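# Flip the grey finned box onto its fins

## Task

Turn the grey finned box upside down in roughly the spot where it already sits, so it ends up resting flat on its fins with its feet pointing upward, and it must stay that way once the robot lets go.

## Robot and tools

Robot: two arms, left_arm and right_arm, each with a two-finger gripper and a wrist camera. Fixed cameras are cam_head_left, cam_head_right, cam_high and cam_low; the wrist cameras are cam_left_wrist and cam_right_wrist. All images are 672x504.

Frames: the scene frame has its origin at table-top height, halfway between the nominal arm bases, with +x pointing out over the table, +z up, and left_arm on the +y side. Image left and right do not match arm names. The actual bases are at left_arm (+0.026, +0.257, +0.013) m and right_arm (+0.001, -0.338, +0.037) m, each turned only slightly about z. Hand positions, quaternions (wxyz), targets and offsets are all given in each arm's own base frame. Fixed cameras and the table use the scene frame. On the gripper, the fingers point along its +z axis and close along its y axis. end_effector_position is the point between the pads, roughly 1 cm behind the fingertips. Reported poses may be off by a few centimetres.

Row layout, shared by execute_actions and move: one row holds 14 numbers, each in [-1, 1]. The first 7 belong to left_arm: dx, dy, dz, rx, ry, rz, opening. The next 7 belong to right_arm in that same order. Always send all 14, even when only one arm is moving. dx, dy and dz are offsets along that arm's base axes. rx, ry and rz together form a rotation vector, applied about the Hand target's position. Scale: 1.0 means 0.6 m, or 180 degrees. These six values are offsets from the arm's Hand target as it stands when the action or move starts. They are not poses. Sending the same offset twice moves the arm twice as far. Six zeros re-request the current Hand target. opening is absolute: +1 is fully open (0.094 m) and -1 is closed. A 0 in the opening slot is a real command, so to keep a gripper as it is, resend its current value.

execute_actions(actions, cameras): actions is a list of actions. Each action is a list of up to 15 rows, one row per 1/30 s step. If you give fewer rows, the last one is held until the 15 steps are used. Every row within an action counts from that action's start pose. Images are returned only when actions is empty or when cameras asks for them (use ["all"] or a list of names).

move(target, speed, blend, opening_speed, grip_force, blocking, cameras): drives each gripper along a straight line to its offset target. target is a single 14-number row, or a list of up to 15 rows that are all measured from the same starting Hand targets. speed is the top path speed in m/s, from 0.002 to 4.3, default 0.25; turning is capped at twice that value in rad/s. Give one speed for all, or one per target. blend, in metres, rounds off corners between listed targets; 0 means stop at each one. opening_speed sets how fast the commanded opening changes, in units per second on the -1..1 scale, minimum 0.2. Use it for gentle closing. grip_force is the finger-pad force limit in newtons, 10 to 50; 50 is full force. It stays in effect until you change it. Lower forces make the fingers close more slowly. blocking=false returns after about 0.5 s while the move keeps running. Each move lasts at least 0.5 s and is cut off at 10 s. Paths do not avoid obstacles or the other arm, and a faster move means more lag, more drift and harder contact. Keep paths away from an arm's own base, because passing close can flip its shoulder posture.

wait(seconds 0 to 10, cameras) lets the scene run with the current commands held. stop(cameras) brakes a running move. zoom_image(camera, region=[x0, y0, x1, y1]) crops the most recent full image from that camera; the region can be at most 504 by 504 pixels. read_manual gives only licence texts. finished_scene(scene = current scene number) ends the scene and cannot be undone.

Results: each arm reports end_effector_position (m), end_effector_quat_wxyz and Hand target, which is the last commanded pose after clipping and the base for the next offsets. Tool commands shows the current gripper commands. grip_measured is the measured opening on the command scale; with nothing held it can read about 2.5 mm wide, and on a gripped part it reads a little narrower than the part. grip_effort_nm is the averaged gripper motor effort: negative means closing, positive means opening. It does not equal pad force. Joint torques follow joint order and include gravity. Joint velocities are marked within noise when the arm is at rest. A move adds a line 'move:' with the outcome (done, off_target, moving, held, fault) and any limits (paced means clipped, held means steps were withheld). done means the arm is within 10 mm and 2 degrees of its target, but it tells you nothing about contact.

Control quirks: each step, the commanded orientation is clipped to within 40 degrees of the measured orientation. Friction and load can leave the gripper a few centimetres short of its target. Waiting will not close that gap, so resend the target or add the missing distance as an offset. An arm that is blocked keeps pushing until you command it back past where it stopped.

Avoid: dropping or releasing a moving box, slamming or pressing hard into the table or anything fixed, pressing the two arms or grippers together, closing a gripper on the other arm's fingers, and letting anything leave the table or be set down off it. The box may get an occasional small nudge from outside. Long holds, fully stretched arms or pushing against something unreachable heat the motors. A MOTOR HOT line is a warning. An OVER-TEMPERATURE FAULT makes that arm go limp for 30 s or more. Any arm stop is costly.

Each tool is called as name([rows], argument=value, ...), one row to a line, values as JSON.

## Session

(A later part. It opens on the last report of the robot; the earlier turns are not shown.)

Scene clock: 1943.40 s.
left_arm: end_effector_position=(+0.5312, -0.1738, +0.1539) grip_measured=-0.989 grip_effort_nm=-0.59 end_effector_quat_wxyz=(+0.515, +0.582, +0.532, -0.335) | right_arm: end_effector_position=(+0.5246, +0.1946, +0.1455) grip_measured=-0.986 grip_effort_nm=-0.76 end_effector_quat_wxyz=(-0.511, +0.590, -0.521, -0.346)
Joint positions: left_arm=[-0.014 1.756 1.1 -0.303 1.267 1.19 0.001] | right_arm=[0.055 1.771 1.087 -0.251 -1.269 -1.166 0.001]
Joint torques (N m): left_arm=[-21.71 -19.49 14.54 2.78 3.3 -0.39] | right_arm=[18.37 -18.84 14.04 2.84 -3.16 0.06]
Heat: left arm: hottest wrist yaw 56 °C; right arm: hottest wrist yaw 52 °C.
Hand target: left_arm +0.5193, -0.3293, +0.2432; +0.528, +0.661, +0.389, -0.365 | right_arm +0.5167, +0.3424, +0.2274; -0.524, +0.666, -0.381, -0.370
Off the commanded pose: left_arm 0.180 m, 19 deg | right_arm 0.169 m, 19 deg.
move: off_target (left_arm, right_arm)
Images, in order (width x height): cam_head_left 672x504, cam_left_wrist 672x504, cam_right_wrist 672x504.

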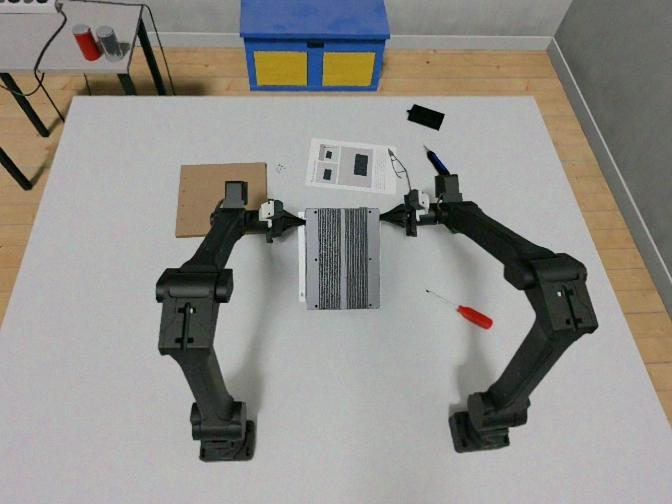

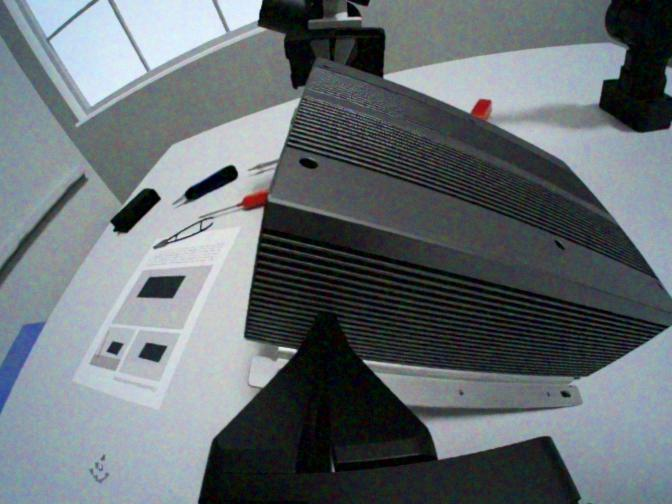

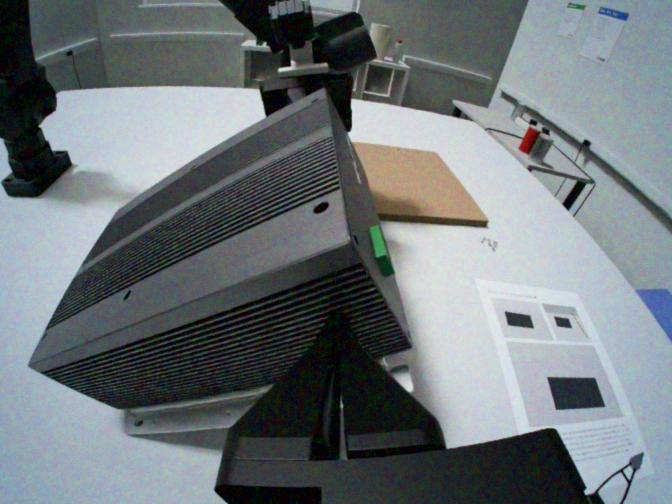

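move(target=[-0.0592,-0.0837,0.0,0,0,-0.0318,-1,-0.0613,0.0832,0,0,0,0.0318,-1], speed=0.1, cameras=["cam_right_wrist"])

Scene clock: 1952.97 s.
left_arm: end_effector_position=(+0.5269, -0.1754, +0.1656) grip_measured=-0.989 grip_effort_nm=-0.59 end_effector_quat_wxyz=(+0.523, +0.590, +0.517, -0.332) | right_arm: end_effector_position=(+0.5213, +0.1952, +0.1571) grip_measured=-0.986 grip_effort_nm=-0.76 end_effector_quat_wxyz=(-0.521, +0.599, -0.504, -0.341)
Joint positions: left_arm=[-0.015 1.735 1.1 -0.32 1.284 1.222 0.001] | right_arm=[0.055 1.751 1.087 -0.263 -1.285 -1.198 0.001]
Joint torques (N m): left_arm=[-27.93 -19.19 12.52 1.55 3.41 -0.13] | right_arm=[24.59 -18.43 12.03 1.91 -3.23 -0.1]
Heat: left arm: hottest wrist yaw 57 °C; right arm: hottest wrist yaw 51 °C.
Hand target: left_arm +0.4838, -0.3796, +0.2431; +0.509, +0.680, +0.356, -0.391 | right_arm +0.4799, +0.3923, +0.2274; -0.505, +0.684, -0.347, -0.396
Off the commanded pose: left_arm 0.223 m, 22 deg | right_arm 0.213 m, 22 deg.
move: off_target (left_arm, right_arm)
Images, in order (width x height): cam_right_wrist 672x504.

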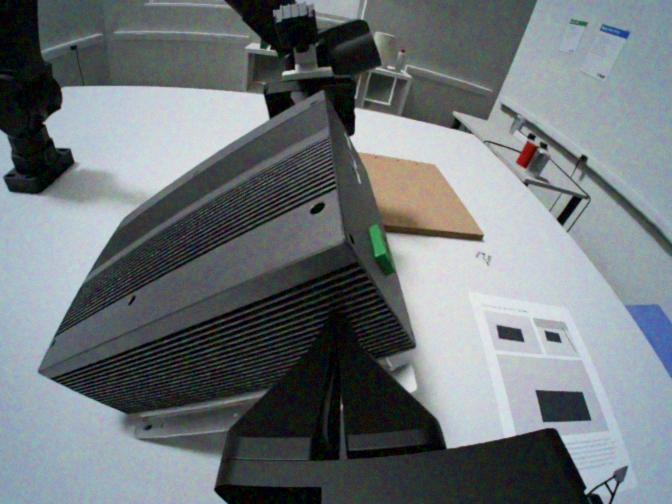

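move(target=[0.005,0,0.07,-0.0095,-0.027,0,-1,0.005,0,0.06,0.0095,-0.027,0,-1], speed=0.08, cameras=["cam_left_wrist","cam_right_wrist","cam_low"])

Scene clock: 1964.53 s.
left_arm: end_effector_position=(+0.5173, -0.1765, +0.1897) grip_measured=-0.989 grip_effort_nm=-0.60 end_effector_quat_wxyz=(+0.532, +0.601, +0.502, -0.320) | right_arm: end_effector_position=(+0.5123, +0.1946, +0.1791) grip_measured=-0.986 grip_effort_nm=-0.76 end_effector_quat_wxyz=(-0.532, +0.610, -0.489, -0.325)
Joint positions: left_arm=[-0.017 1.676 1.092 -0.357 1.285 1.255 0.001] | right_arm=[0.055 1.692 1.071 -0.283 -1.283 -1.229 0.001]
Joint torques (N m): left_arm=[-27.87 -19.25 14.8 3.11 3.54 -0.42] | right_arm=[24.94 -18.26 14.15 2.84 -3.4 0.17]
Heat: left arm: hottest wrist yaw 60 °C; right arm: hottest wrist yaw 52 °C.
Hand target: left_arm +0.4868, -0.3795, +0.2854; +0.534, +0.688, +0.328, -0.367 | right_arm +0.4829, +0.3923, +0.2633; -0.529, +0.693, -0.319, -0.372
Off the commanded pose: left_arm 0.226 m, 23 deg | right_arm 0.217 m, 22 deg.
move: off_target (left_arm, right_arm)
Images, in order (width x height): cam_low 672x504, cam_left_wrist 672x504, cam_right_wrist 672x504.

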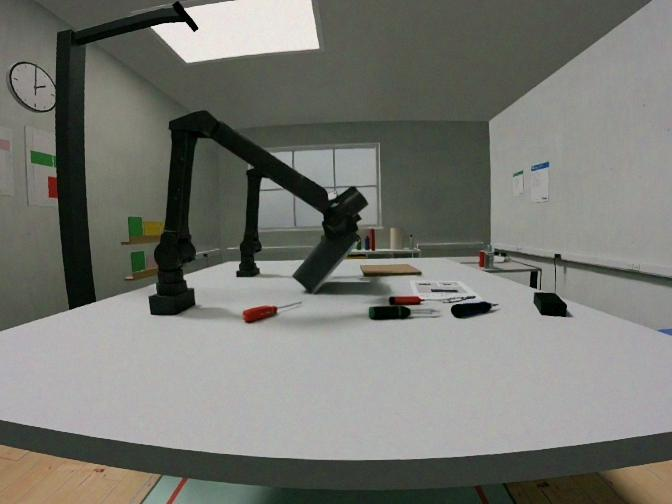

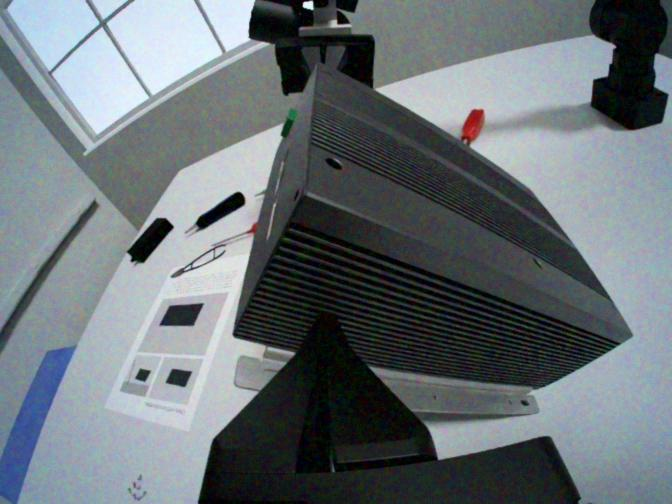

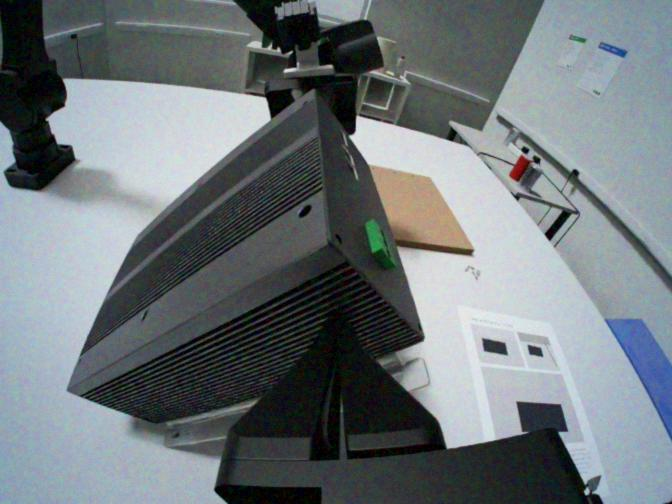

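move(target=[0.0,0,0.035,-0.0095,-0.027,0,-1,0.0,0,0.03,0.0095,-0.027,0,-1], speed=0.06, cameras=["cam_left_wrist","cam_right_wrist","cam_low"])

Scene clock: 1984.00 s.
left_arm: end_effector_position=(+0.5193, -0.1767, +0.2168) grip_measured=-0.989 grip_effort_nm=-0.60 end_effector_quat_wxyz=(+0.558, +0.616, +0.475, -0.291) | right_arm: end_effector_position=(+0.5146, +0.1940, +0.2020) grip_measured=-0.986 grip_effort_nm=-0.76 end_effector_quat_wxyz=(-0.555, +0.625, -0.463, -0.294)
Joint positions: left_arm=[-0.018 1.631 1.09 -0.295 1.286 1.248 0.001] | right_arm=[0.054 1.651 1.069 -0.232 -1.277 -1.239 0.001]
Joint torques (N m): left_arm=[-27.81 -17.73 15.2 3.32 3.39 -0.43] | right_arm=[24.47 -16.85 14.31 3.12 -3.52 0.12]
Heat: left arm: hottest wrist yaw 65 °C; right arm: hottest wrist yaw 55 °C.
Hand target: left_arm +0.4868, -0.3796, +0.3060; +0.557, +0.695, +0.300, -0.342 | right_arm +0.4831, +0.3922, +0.2814; -0.553, +0.700, -0.291, -0.347
Off the commanded pose: left_arm 0.224 m, 23 deg | right_arm 0.216 m, 22 deg.
move: off_target (left_arm, right_arm)
Images, in order (width x height): cam_low 672x504, cam_left_wrist 672x504, cam_right_wrist 672x504.

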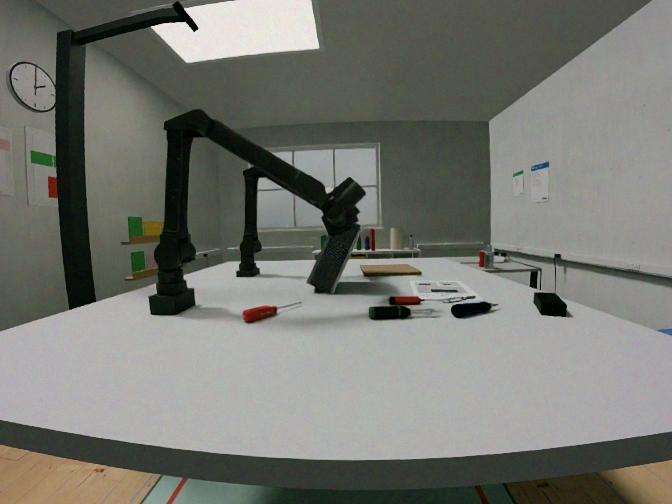

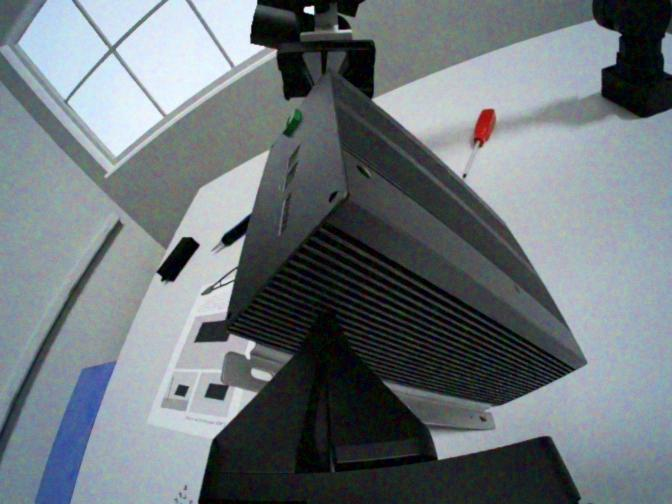

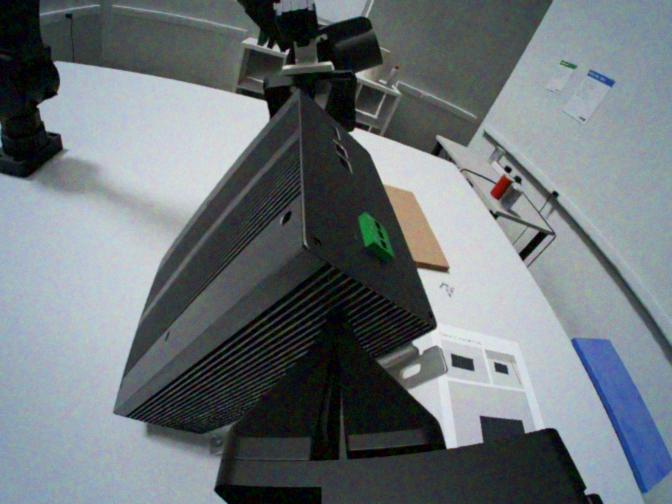

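move(target=[-0.06,0,0.0,0,0,0,-1,-0.06,0,0.0,0,0,0,-1], speed=0.04, cameras=["cam_right_wrist","cam_low"])

Scene clock: 1994.43 s.
left_arm: end_effector_position=(+0.5120, -0.1763, +0.2274) grip_measured=-0.989 grip_effort_nm=-0.60 end_effector_quat_wxyz=(+0.564, +0.619, +0.472, -0.276) | right_arm: end_effector_position=(+0.5027, +0.1950, +0.2156) grip_measured=-0.986 grip_effort_nm=-0.76 end_effector_quat_wxyz=(-0.564, +0.628, -0.456, -0.283)
Joint positions: left_arm=[-0.019 1.587 1.064 -0.271 1.268 1.236 0.001] | right_arm=[0.058 1.597 1.03 -0.192 -1.27 -1.214 0.001]
Joint torques (N m): left_arm=[-28.45 -18.49 11.44 3.36 3.66 -0.42] | right_arm=[25.7 -17.08 11.21 3.34 -3.17 0.18]
Heat: left arm: hottest wrist yaw 66 °C; right arm: hottest wrist yaw 57 °C.
Hand target: left_arm +0.4509, -0.3796, +0.3063; +0.557, +0.695, +0.299, -0.342 | right_arm +0.4469, +0.3923, +0.2813; -0.552, +0.700, -0.291, -0.347
Off the commanded pose: left_arm 0.226 m, 23 deg | right_arm 0.215 m, 22 deg.
move: off_target (left_arm, right_arm)
Images, in order (width x height): cam_low 672x504, cam_right_wrist 672x504.

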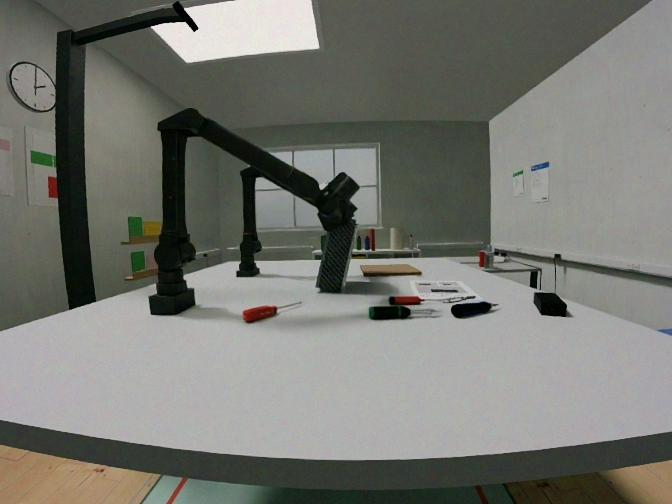

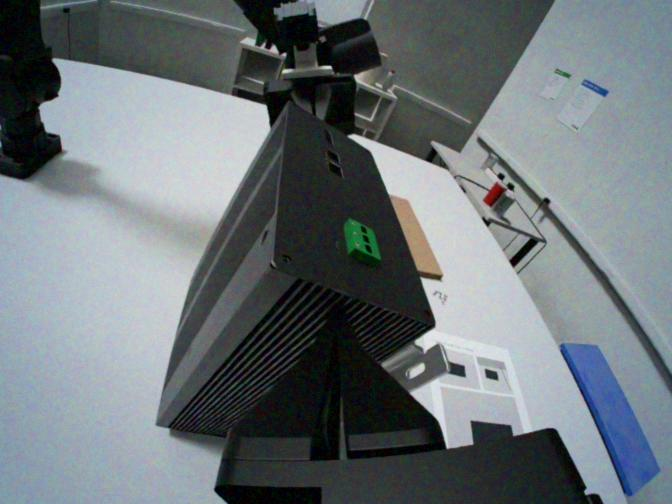

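zoom_image(camera="cam_low", region=[280, 160, 420, 310])

Scaled by 3.360.

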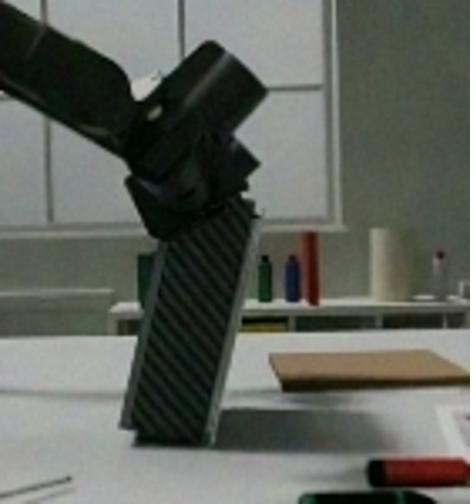

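move(target=[-0.05,0,-0.012,0,0,0,-1,-0.05,0,-0.012,0,0,0,-1], speed=0.04, cameras=["cam_right_wrist","cam_low"])

zoom_image(camera="cam_low", region=[280, 160, 420, 310])

Scene clock: 2003.70 s.
left_arm: end_effector_position=(+0.4856, -0.1777, +0.2276) grip_measured=-0.989 grip_effort_nm=-0.59 end_effector_quat_wxyz=(+0.567, +0.619, +0.474, -0.267) | right_arm: end_effector_position=(+0.4738, +0.1951, +0.2144) grip_measured=-0.986 grip_effort_nm=-0.76 end_effector_quat_wxyz=(-0.567, +0.626, -0.459, -0.276)
Joint positions: left_arm=[-0.025 1.515 0.974 -0.214 1.25 1.207 0.001] | right_arm=[0.063 1.523 0.931 -0.125 -1.254 -1.177 0.001]
Joint torques (N m): left_arm=[-29.16 -16.56 11.07 3.33 3.84 -0.4] | right_arm=[25.7 -15.09 11.1 3.22 -3.2 0.11]
Heat: left arm: hottest wrist yaw 70 °C; right arm: hottest wrist yaw 57 °C.
Hand target: left_arm +0.4208, -0.3796, +0.2990; +0.557, +0.695, +0.299, -0.342 | right_arm +0.4169, +0.3923, +0.2741; -0.552, +0.700, -0.291, -0.347
Off the commanded pose: left_arm 0.224 m, 23 deg | right_arm 0.214 m, 23 deg.
move: off_target (left_arm, right_arm)
Images, in order (width x height): cam_low 672x504, cam_right_wrist 672x504.

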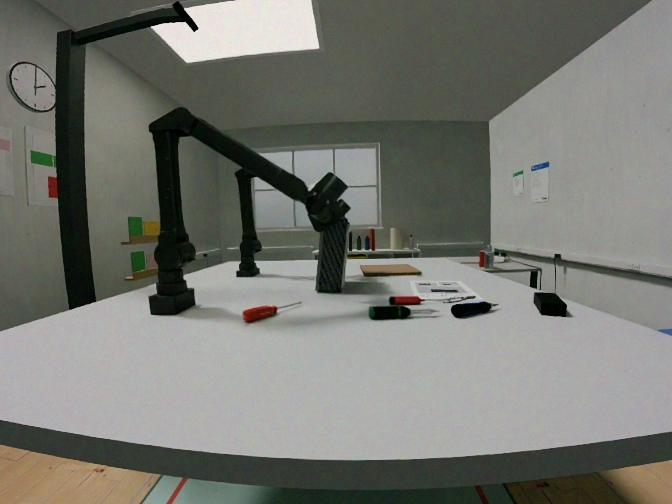

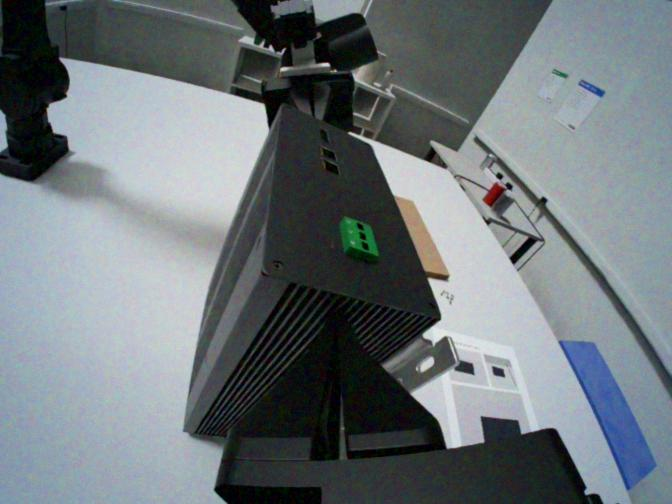

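Scaled by 3.360.

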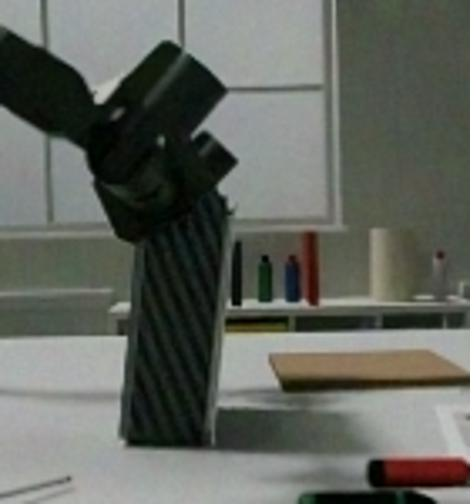

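move(target=[-0.02,0,-0.015,0,0,0,-1,-0.02,0,-0.015,0,0,0,-1], speed=0.03, cameras=["cam_right_wrist","cam_low"])

zoom_image(camera="cam_low", region=[280, 160, 420, 310])

Scene clock: 2010.50 s.
left_arm: end_effector_position=(+0.4772, -0.1734, +0.2263) grip_measured=-0.989 grip_effort_nm=-0.60 end_effector_quat_wxyz=(+0.572, +0.622, +0.475, -0.248) | right_arm: end_effector_position=(+0.4454, +0.2025, +0.2148) grip_measured=-0.986 grip_effort_nm=-0.76 end_effector_quat_wxyz=(-0.570, +0.624, -0.451, -0.288)
Joint positions: left_arm=[-0.019 1.48 0.931 -0.174 1.227 1.203 0.001] | right_arm=[0.081 1.467 0.849 -0.051 -1.269 -1.124 0.001]
Joint torques (N m): left_arm=[-29.8 -14.97 11 2.71 4.57 -0.37] | right_arm=[26.75 -11.28 12.51 3.67 -1.89 0.12]
Heat: left arm: hottest wrist yaw 73 °C; right arm: hottest wrist yaw 56 °C.
Hand target: left_arm +0.4087, -0.3796, +0.2901; +0.557, +0.695, +0.299, -0.342 | right_arm +0.4051, +0.3922, +0.2651; -0.552, +0.700, -0.291, -0.347
Off the commanded pose: left_arm 0.226 m, 24 deg | right_arm 0.200 m, 22 deg.
move: off_target (left_arm, right_arm)
Images, in order (width x height): cam_low 672x504, cam_right_wrist 672x504.

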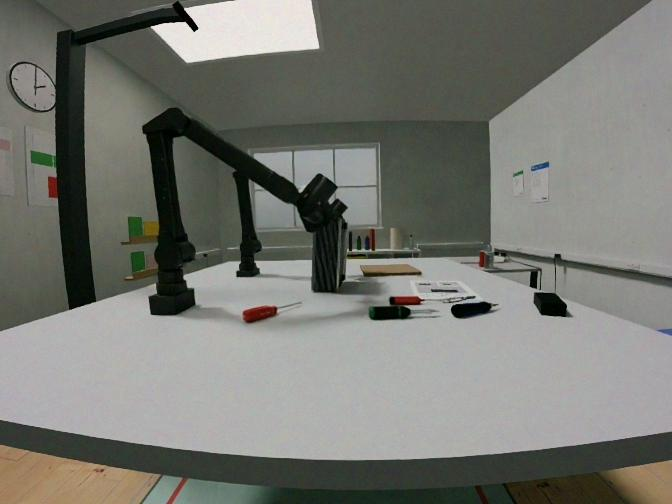

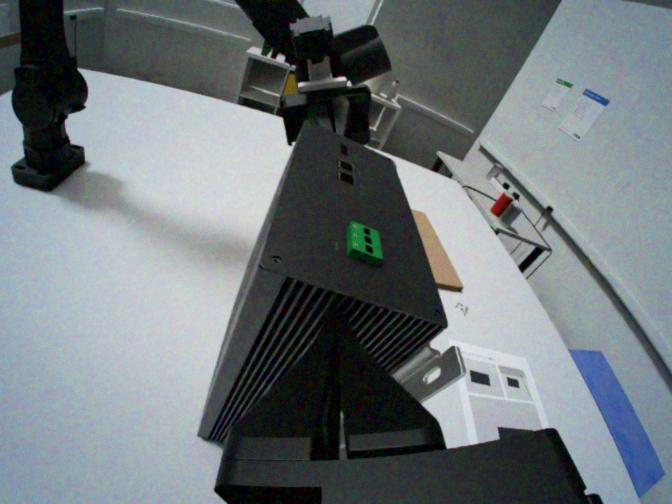

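Scaled by 3.360.

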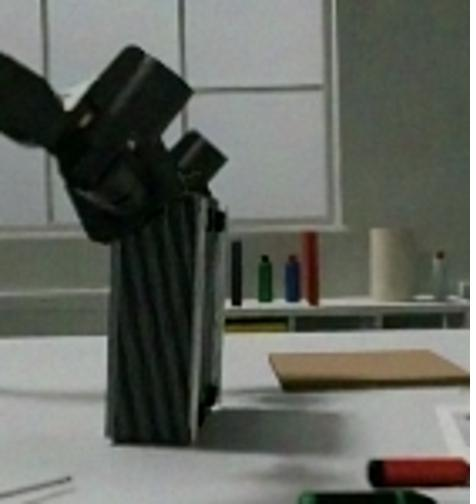

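move(target=[0.1142,0.3437,-0.1063,0.0239,0.0342,0.1293,-1,0.0672,-0.3162,-0.0838,-0.0116,0.0437,-0.1107,-1], speed=0.06, cameras=["cam_right_wrist","cam_low"])

Scene clock: 2031.77 s.
left_arm: end_effector_position=(+0.4736, -0.1628, +0.2244) grip_measured=-0.989 grip_effort_nm=-0.60 end_effector_quat_wxyz=(+0.570, +0.618, +0.484, -0.243) | right_arm: end_effector_position=(+0.4240, +0.2047, +0.1994) grip_measured=-0.986 grip_effort_nm=-0.76 end_effector_quat_wxyz=(-0.557, +0.620, -0.460, -0.306)
Joint positions: left_arm=[0.003 1.465 0.917 -0.199 1.224 1.221 0.001] | right_arm=[0.09 1.451 0.794 -0.058 -1.274 -1.123 0.001]
Joint torques (N m): left_arm=[-2.67 -9.11 9.18 2.44 0.67 -0.35] | right_arm=[-2.26 -9 10.92 1.87 -0.29 0]
Heat: left arm: hottest wrist yaw 86 °C; right arm: hottest elbow 52 °C. Fold the left arm in close to its base, or ease its load, before you think long.
Hand target: left_arm +0.4772, -0.1734, +0.2263; +0.571, +0.621, +0.475, -0.248 | right_arm +0.4453, +0.2025, +0.2148; -0.570, +0.624, -0.451, -0.288
Off the commanded pose: left_arm 0.011 m, 1 deg | right_arm 0.026 m, 3 deg.
MOTOR HOT: joint 5 (wrist yaw) of the left arm reports 86 °C; the controller stops that arm at 100 °C. To cool a motor, set the load down, stop pushing, or move to a pose that needs little force.
move: off_target (left_arm, right_arm)
Images, in order (width x height): cam_low 672x504, cam_right_wrist 672x504.

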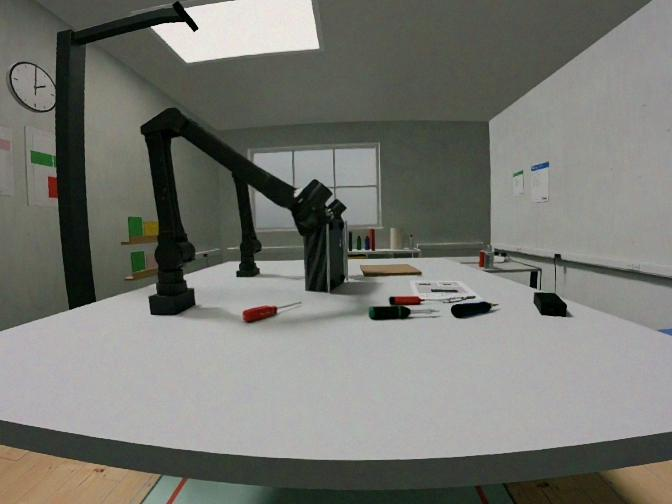

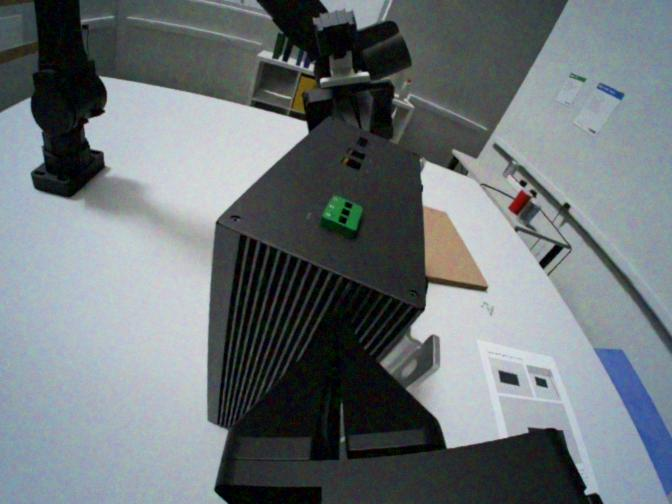

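move(target=[0.0,0.15,0.0,0,0,0.0,-1,0.0,-0.15,0.0,0,0,0,-1], speed=0.1, cameras=["all"])

Scene clock: 2037.53 s.
left_arm: end_effector_position=(+0.4629, -0.0885, +0.2228) grip_measured=-0.989 grip_effort_nm=-0.59 end_effector_quat_wxyz=(+0.569, +0.618, +0.479, -0.255) | right_arm: end_effector_position=(+0.4303, +0.1191, +0.2056) grip_measured=-0.986 grip_effort_nm=-0.76 end_effector_quat_wxyz=(-0.564, +0.618, -0.457, -0.301)
Joint positions: left_arm=[0.18 1.529 1.043 -0.838 1.339 1.807 0.001] | right_arm=[-0.122 1.53 0.976 -0.888 -1.386 -1.885 0.001]
Joint torques (N m): left_arm=[-0.21 -8.64 11.02 0.58 0.7 -0.1] | right_arm=[-1.08 -8.88 9.88 0.28 -0.64 -0.11]
Heat: left arm: hottest wrist yaw 76 °C; right arm: hottest elbow 51 °C.
Hand target: left_arm +0.4772, -0.0833, +0.2262; +0.571, +0.621, +0.475, -0.248 | right_arm +0.4453, +0.1125, +0.2148; -0.570, +0.624, -0.451, -0.288
Off the commanded pose: left_arm 0.016 m, 1 deg | right_arm 0.019 m, 2 deg.
MOTOR HOT: cleared for the motors of the left arm.
move: off_target (left_arm, right_arm)

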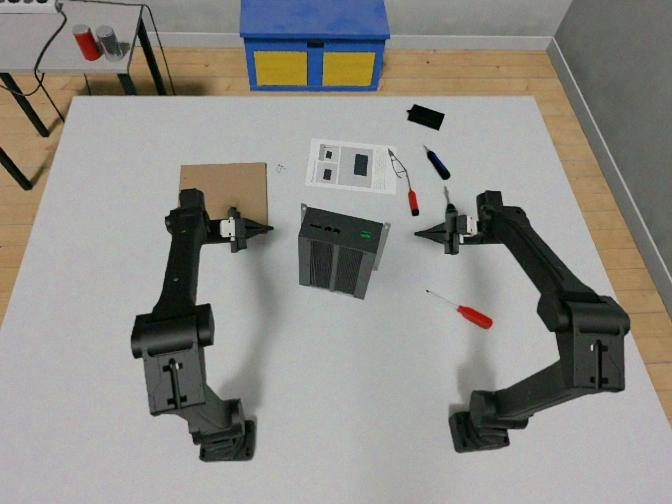

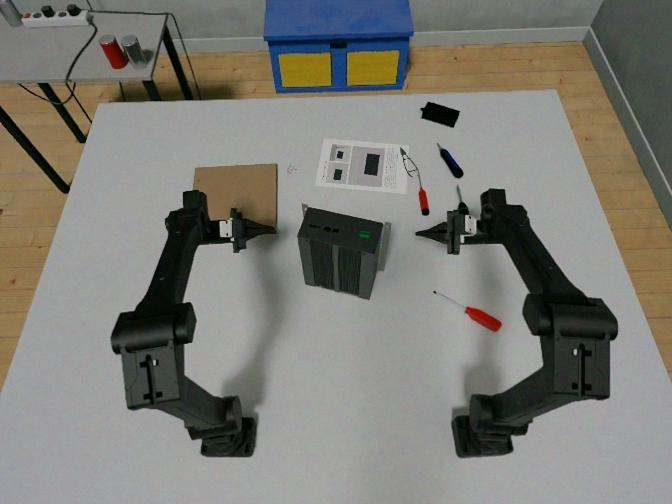

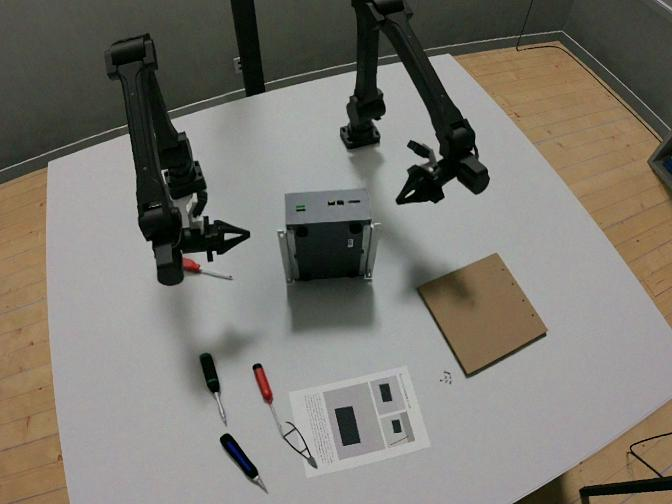

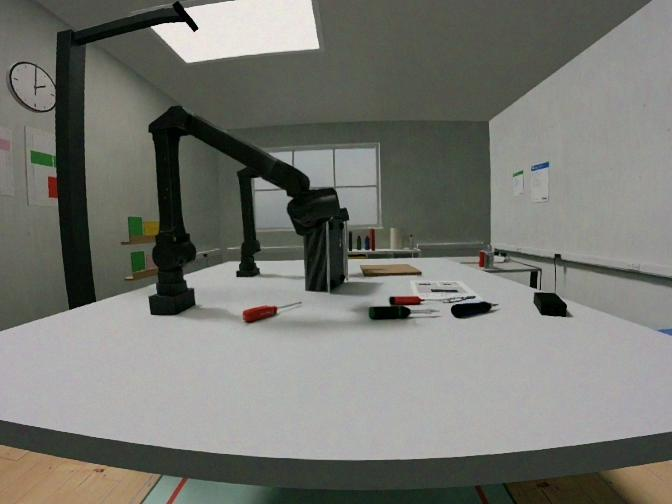

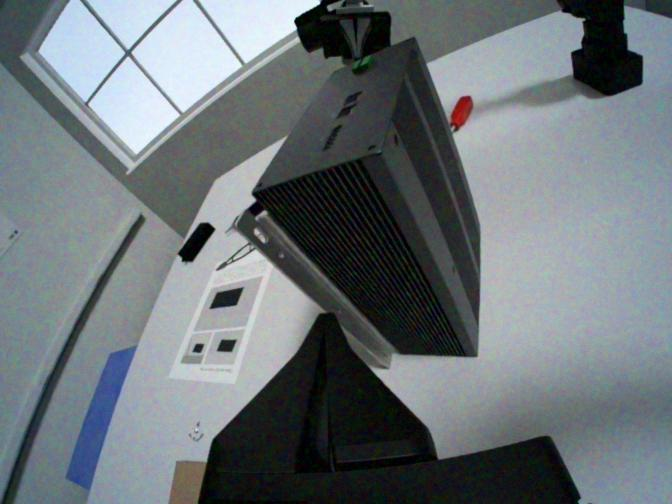

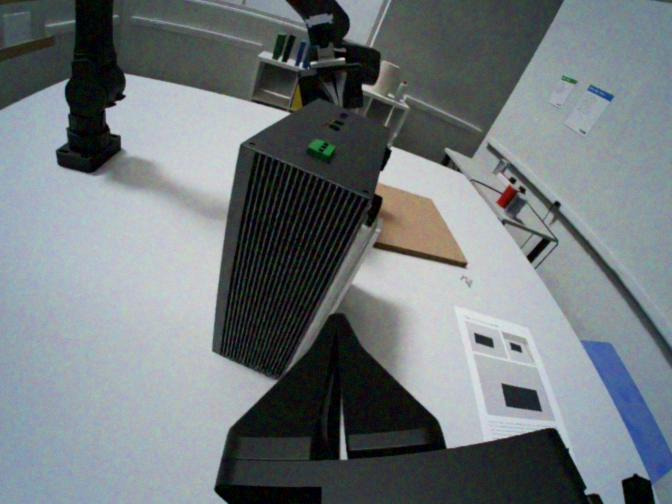

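move([
  [-0.2953,-0.0112,-0.0437,-0.049,0.1672,0.3294,-1,-0.2422,0.0125,-0.058,0.0263,0.1714,-0.3502,-1],
  [-0.312,-0.1945,-0.2437,-0.049,0.1672,0.3294,-1,-0.2672,0.2125,-0.258,0.0263,0.1714,-0.3502,-1],
  [-0.312,-0.1945,-0.3087,-0.049,0.1672,0.3294,-1,-0.2672,0.2125,-0.3297,0.0263,0.1714,-0.3502,-1],
], speed=0.2, blend=[0.01,0.01,0], cameras=["cam_head_left","cam_left_wrist","cam_right_wrist","cam_low"])

Scene clock: 2176.67 s.
left_arm: end_effector_position=(+0.2934, -0.1989, +0.0446) grip_measured=-0.989 grip_effort_nm=-0.59 end_effector_quat_wxyz=(+0.527, +0.182, +0.822, -0.114) | right_arm: end_effector_position=(+0.2833, +0.2307, +0.0135) grip_measured=-0.986 grip_effort_nm=-0.76 end_effector_quat_wxyz=(+0.517, -0.178, +0.830, +0.110)
Joint positions: left_arm=[-0.724 1.395 0.119 0.827 -0.265 -0.12 0.001] | right_arm=[0.873 1.623 0.167 0.956 0.403 0.209 0.001]
Joint torques (N m): left_arm=[-1.61 -2.32 3.69 3.04 -0.15 -0.29] | right_arm=[0.62 -4.19 3.07 2.71 0.26 -0.12]
Heat: left arm: hottest elbow 53 °C; right arm: hottest elbow 49 °C.
Hand target: left_arm +0.2901, -0.2001, +0.0410; +0.525, +0.183, +0.823, -0.116 | right_arm +0.2849, +0.2400, +0.0171; +0.525, -0.182, +0.823, +0.116
Off the commanded pose: left_arm 0.005 m, 0 deg | right_arm 0.010 m, 1 deg.
move: done
Images, in order (width x height): cam_head_left 672x504, cam_low 672x504, cam_left_wrist 672x504, cam_right_wrist 672x504.

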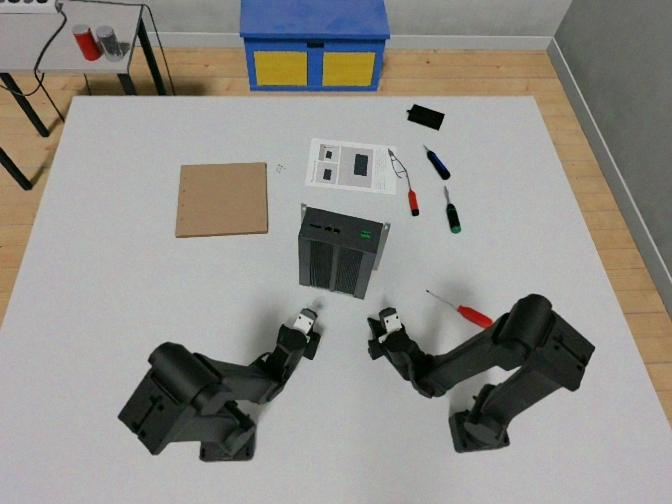

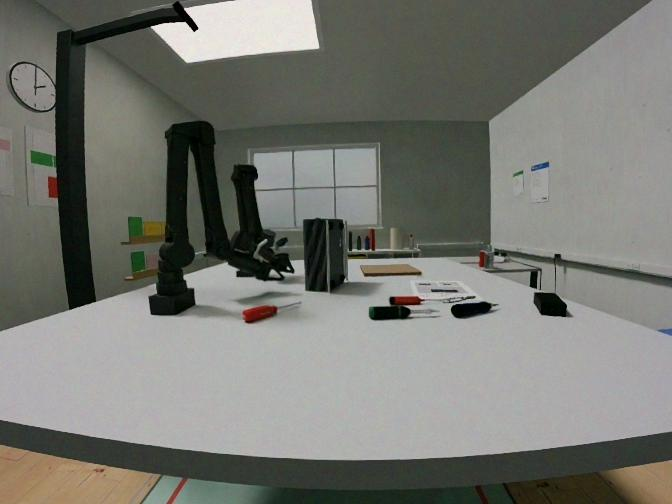

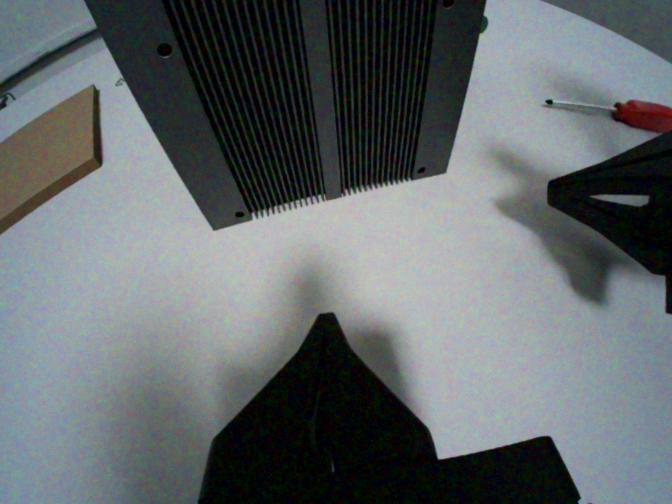

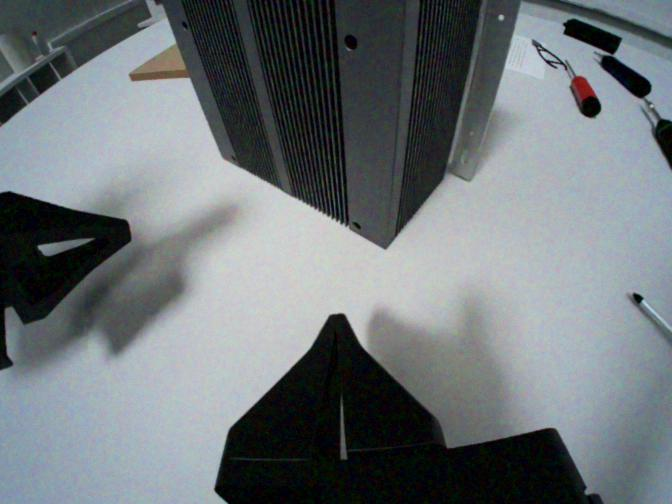

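execute_actions(actions=[])

Scene clock: 2214.23 s.
left_arm: end_effector_position=(+0.2933, -0.1988, +0.0446) grip_measured=-0.989 grip_effort_nm=-0.59 end_effector_quat_wxyz=(+0.527, +0.182, +0.822, -0.114) | right_arm: end_effector_position=(+0.2833, +0.2307, +0.0135) grip_measured=-0.986 grip_effort_nm=-0.76 end_effector_quat_wxyz=(+0.517, -0.178, +0.830, +0.110)
Joint positions: left_arm=[-0.724 1.395 0.119 0.828 -0.265 -0.12 0.001] | right_arm=[0.873 1.623 0.167 0.956 0.403 0.209 0.001]
Joint velocities: within noise
Joint torques (N m): left_arm=[-1.55 -2.26 3.67 2.96 -0.16 -0.3] | right_arm=[0.56 -4.6 3 2.55 0.26 -0.1]
Heat: left arm: hottest elbow 45 °C; right arm: hottest elbow 42 °C.
Hand target: left_arm +0.2900, -0.2000, +0.0409; +0.525, +0.183, +0.823, -0.116 | right_arm +0.2849, +0.2400, +0.0171; +0.525, -0.182, +0.823, +0.116
Tool commands: left_gripper/opening=-1.0 right_gripper/opening=-1.0
Off the commanded pose: left_arm 0.005 m, 0 deg | right_arm 0.010 m, 1 deg.

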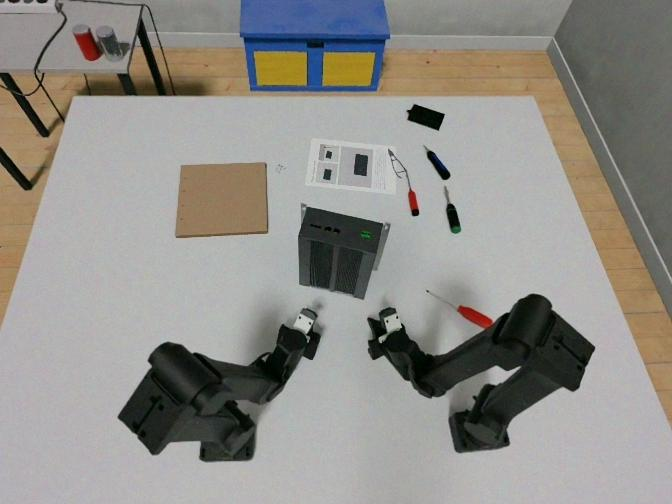

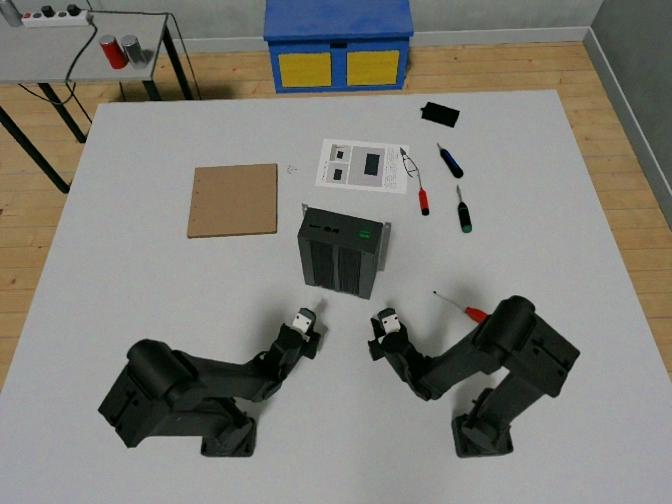

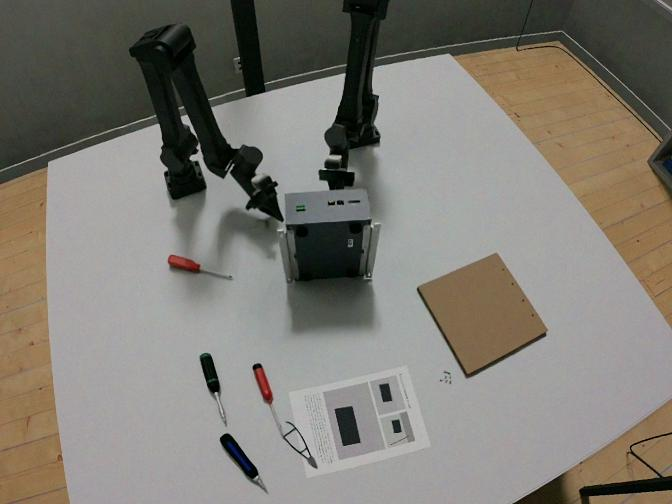

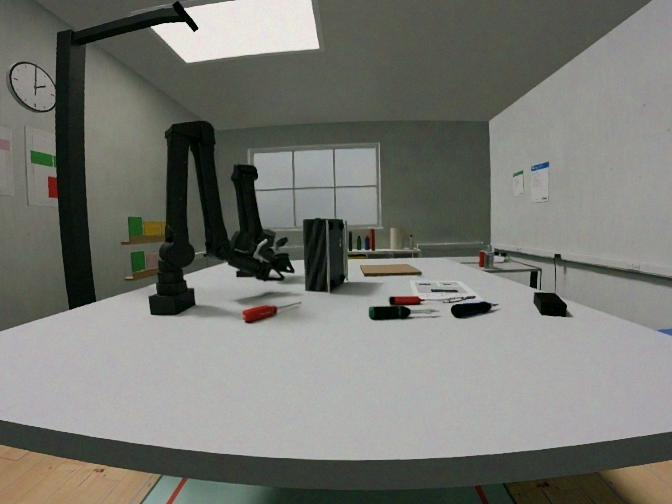

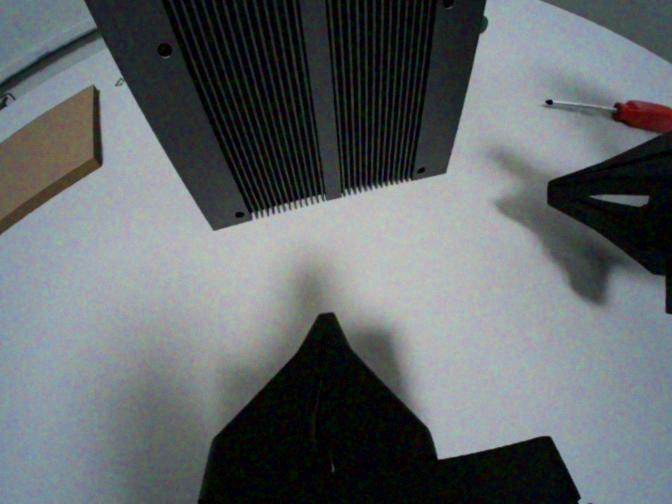

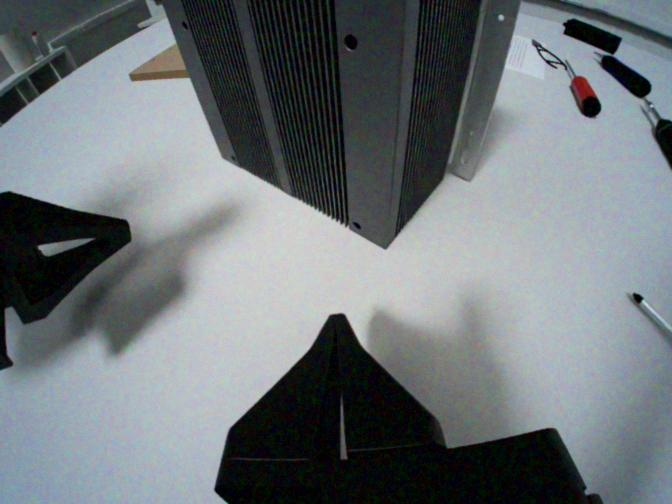

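move(target=[0.0833,0.0167,0,0,0,0,-1,0.1,0.05,0,0,0,0,-1], speed=0.1, cameras=["cam_head_right","cam_left_wrist","cam_right_wrist"])

Scene clock: 2239.53 s.
left_arm: end_effector_position=(+0.3290, -0.1869, +0.0369) grip_measured=-0.989 grip_effort_nm=-0.59 end_effector_quat_wxyz=(+0.515, +0.183, +0.829, -0.118) | right_arm: end_effector_position=(+0.3358, +0.2684, +0.0170) grip_measured=-0.986 grip_effort_nm=-0.76 end_effector_quat_wxyz=(+0.523, -0.184, +0.824, +0.120)
Joint positions: left_arm=[-0.568 1.472 0.178 0.834 -0.113 -0.064 0.001] | right_arm=[0.805 1.692 0.326 0.901 0.325 0.165 0.001]
Joint torques (N m): left_arm=[0.03 -3.14 5.68 3.03 0.14 -0.1] | right_arm=[-1.49 -6.48 4.19 1.84 -0.07 -0.15]
Heat: left arm: hottest elbow 43 °C; right arm: hottest elbow 40 °C.
Hand target: left_arm +0.3400, -0.1900, +0.0410; +0.525, +0.183, +0.823, -0.116 | right_arm +0.3449, +0.2700, +0.0170; +0.525, -0.182, +0.824, +0.116
Off the commanded pose: left_arm 0.012 m, 1 deg | right_arm 0.009 m, 1 deg.
move: off_target (left_arm)
Images, in order (width x height): cam_head_right 672x504, cam_left_wrist 672x504, cam_right_wrist 672x504.

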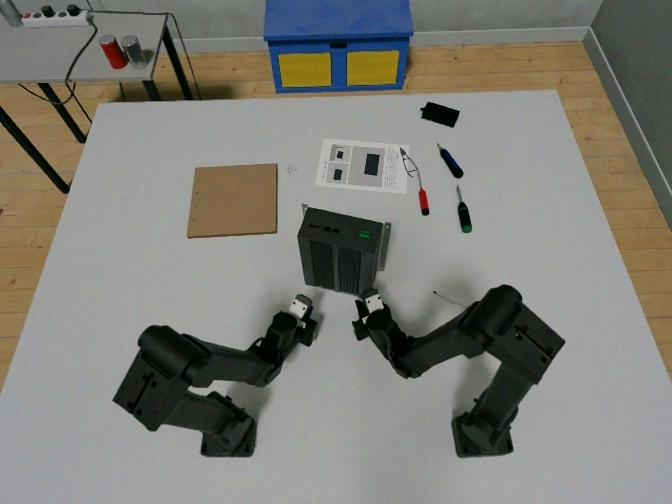

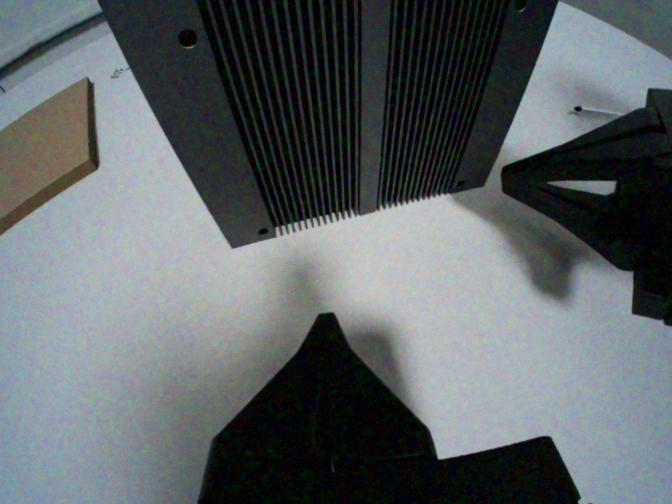

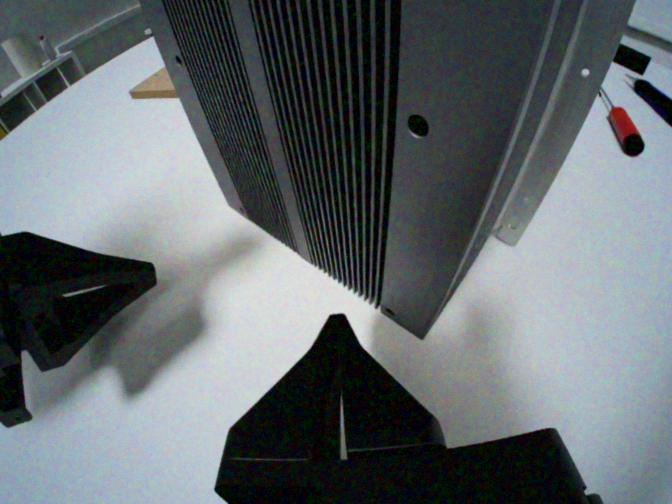

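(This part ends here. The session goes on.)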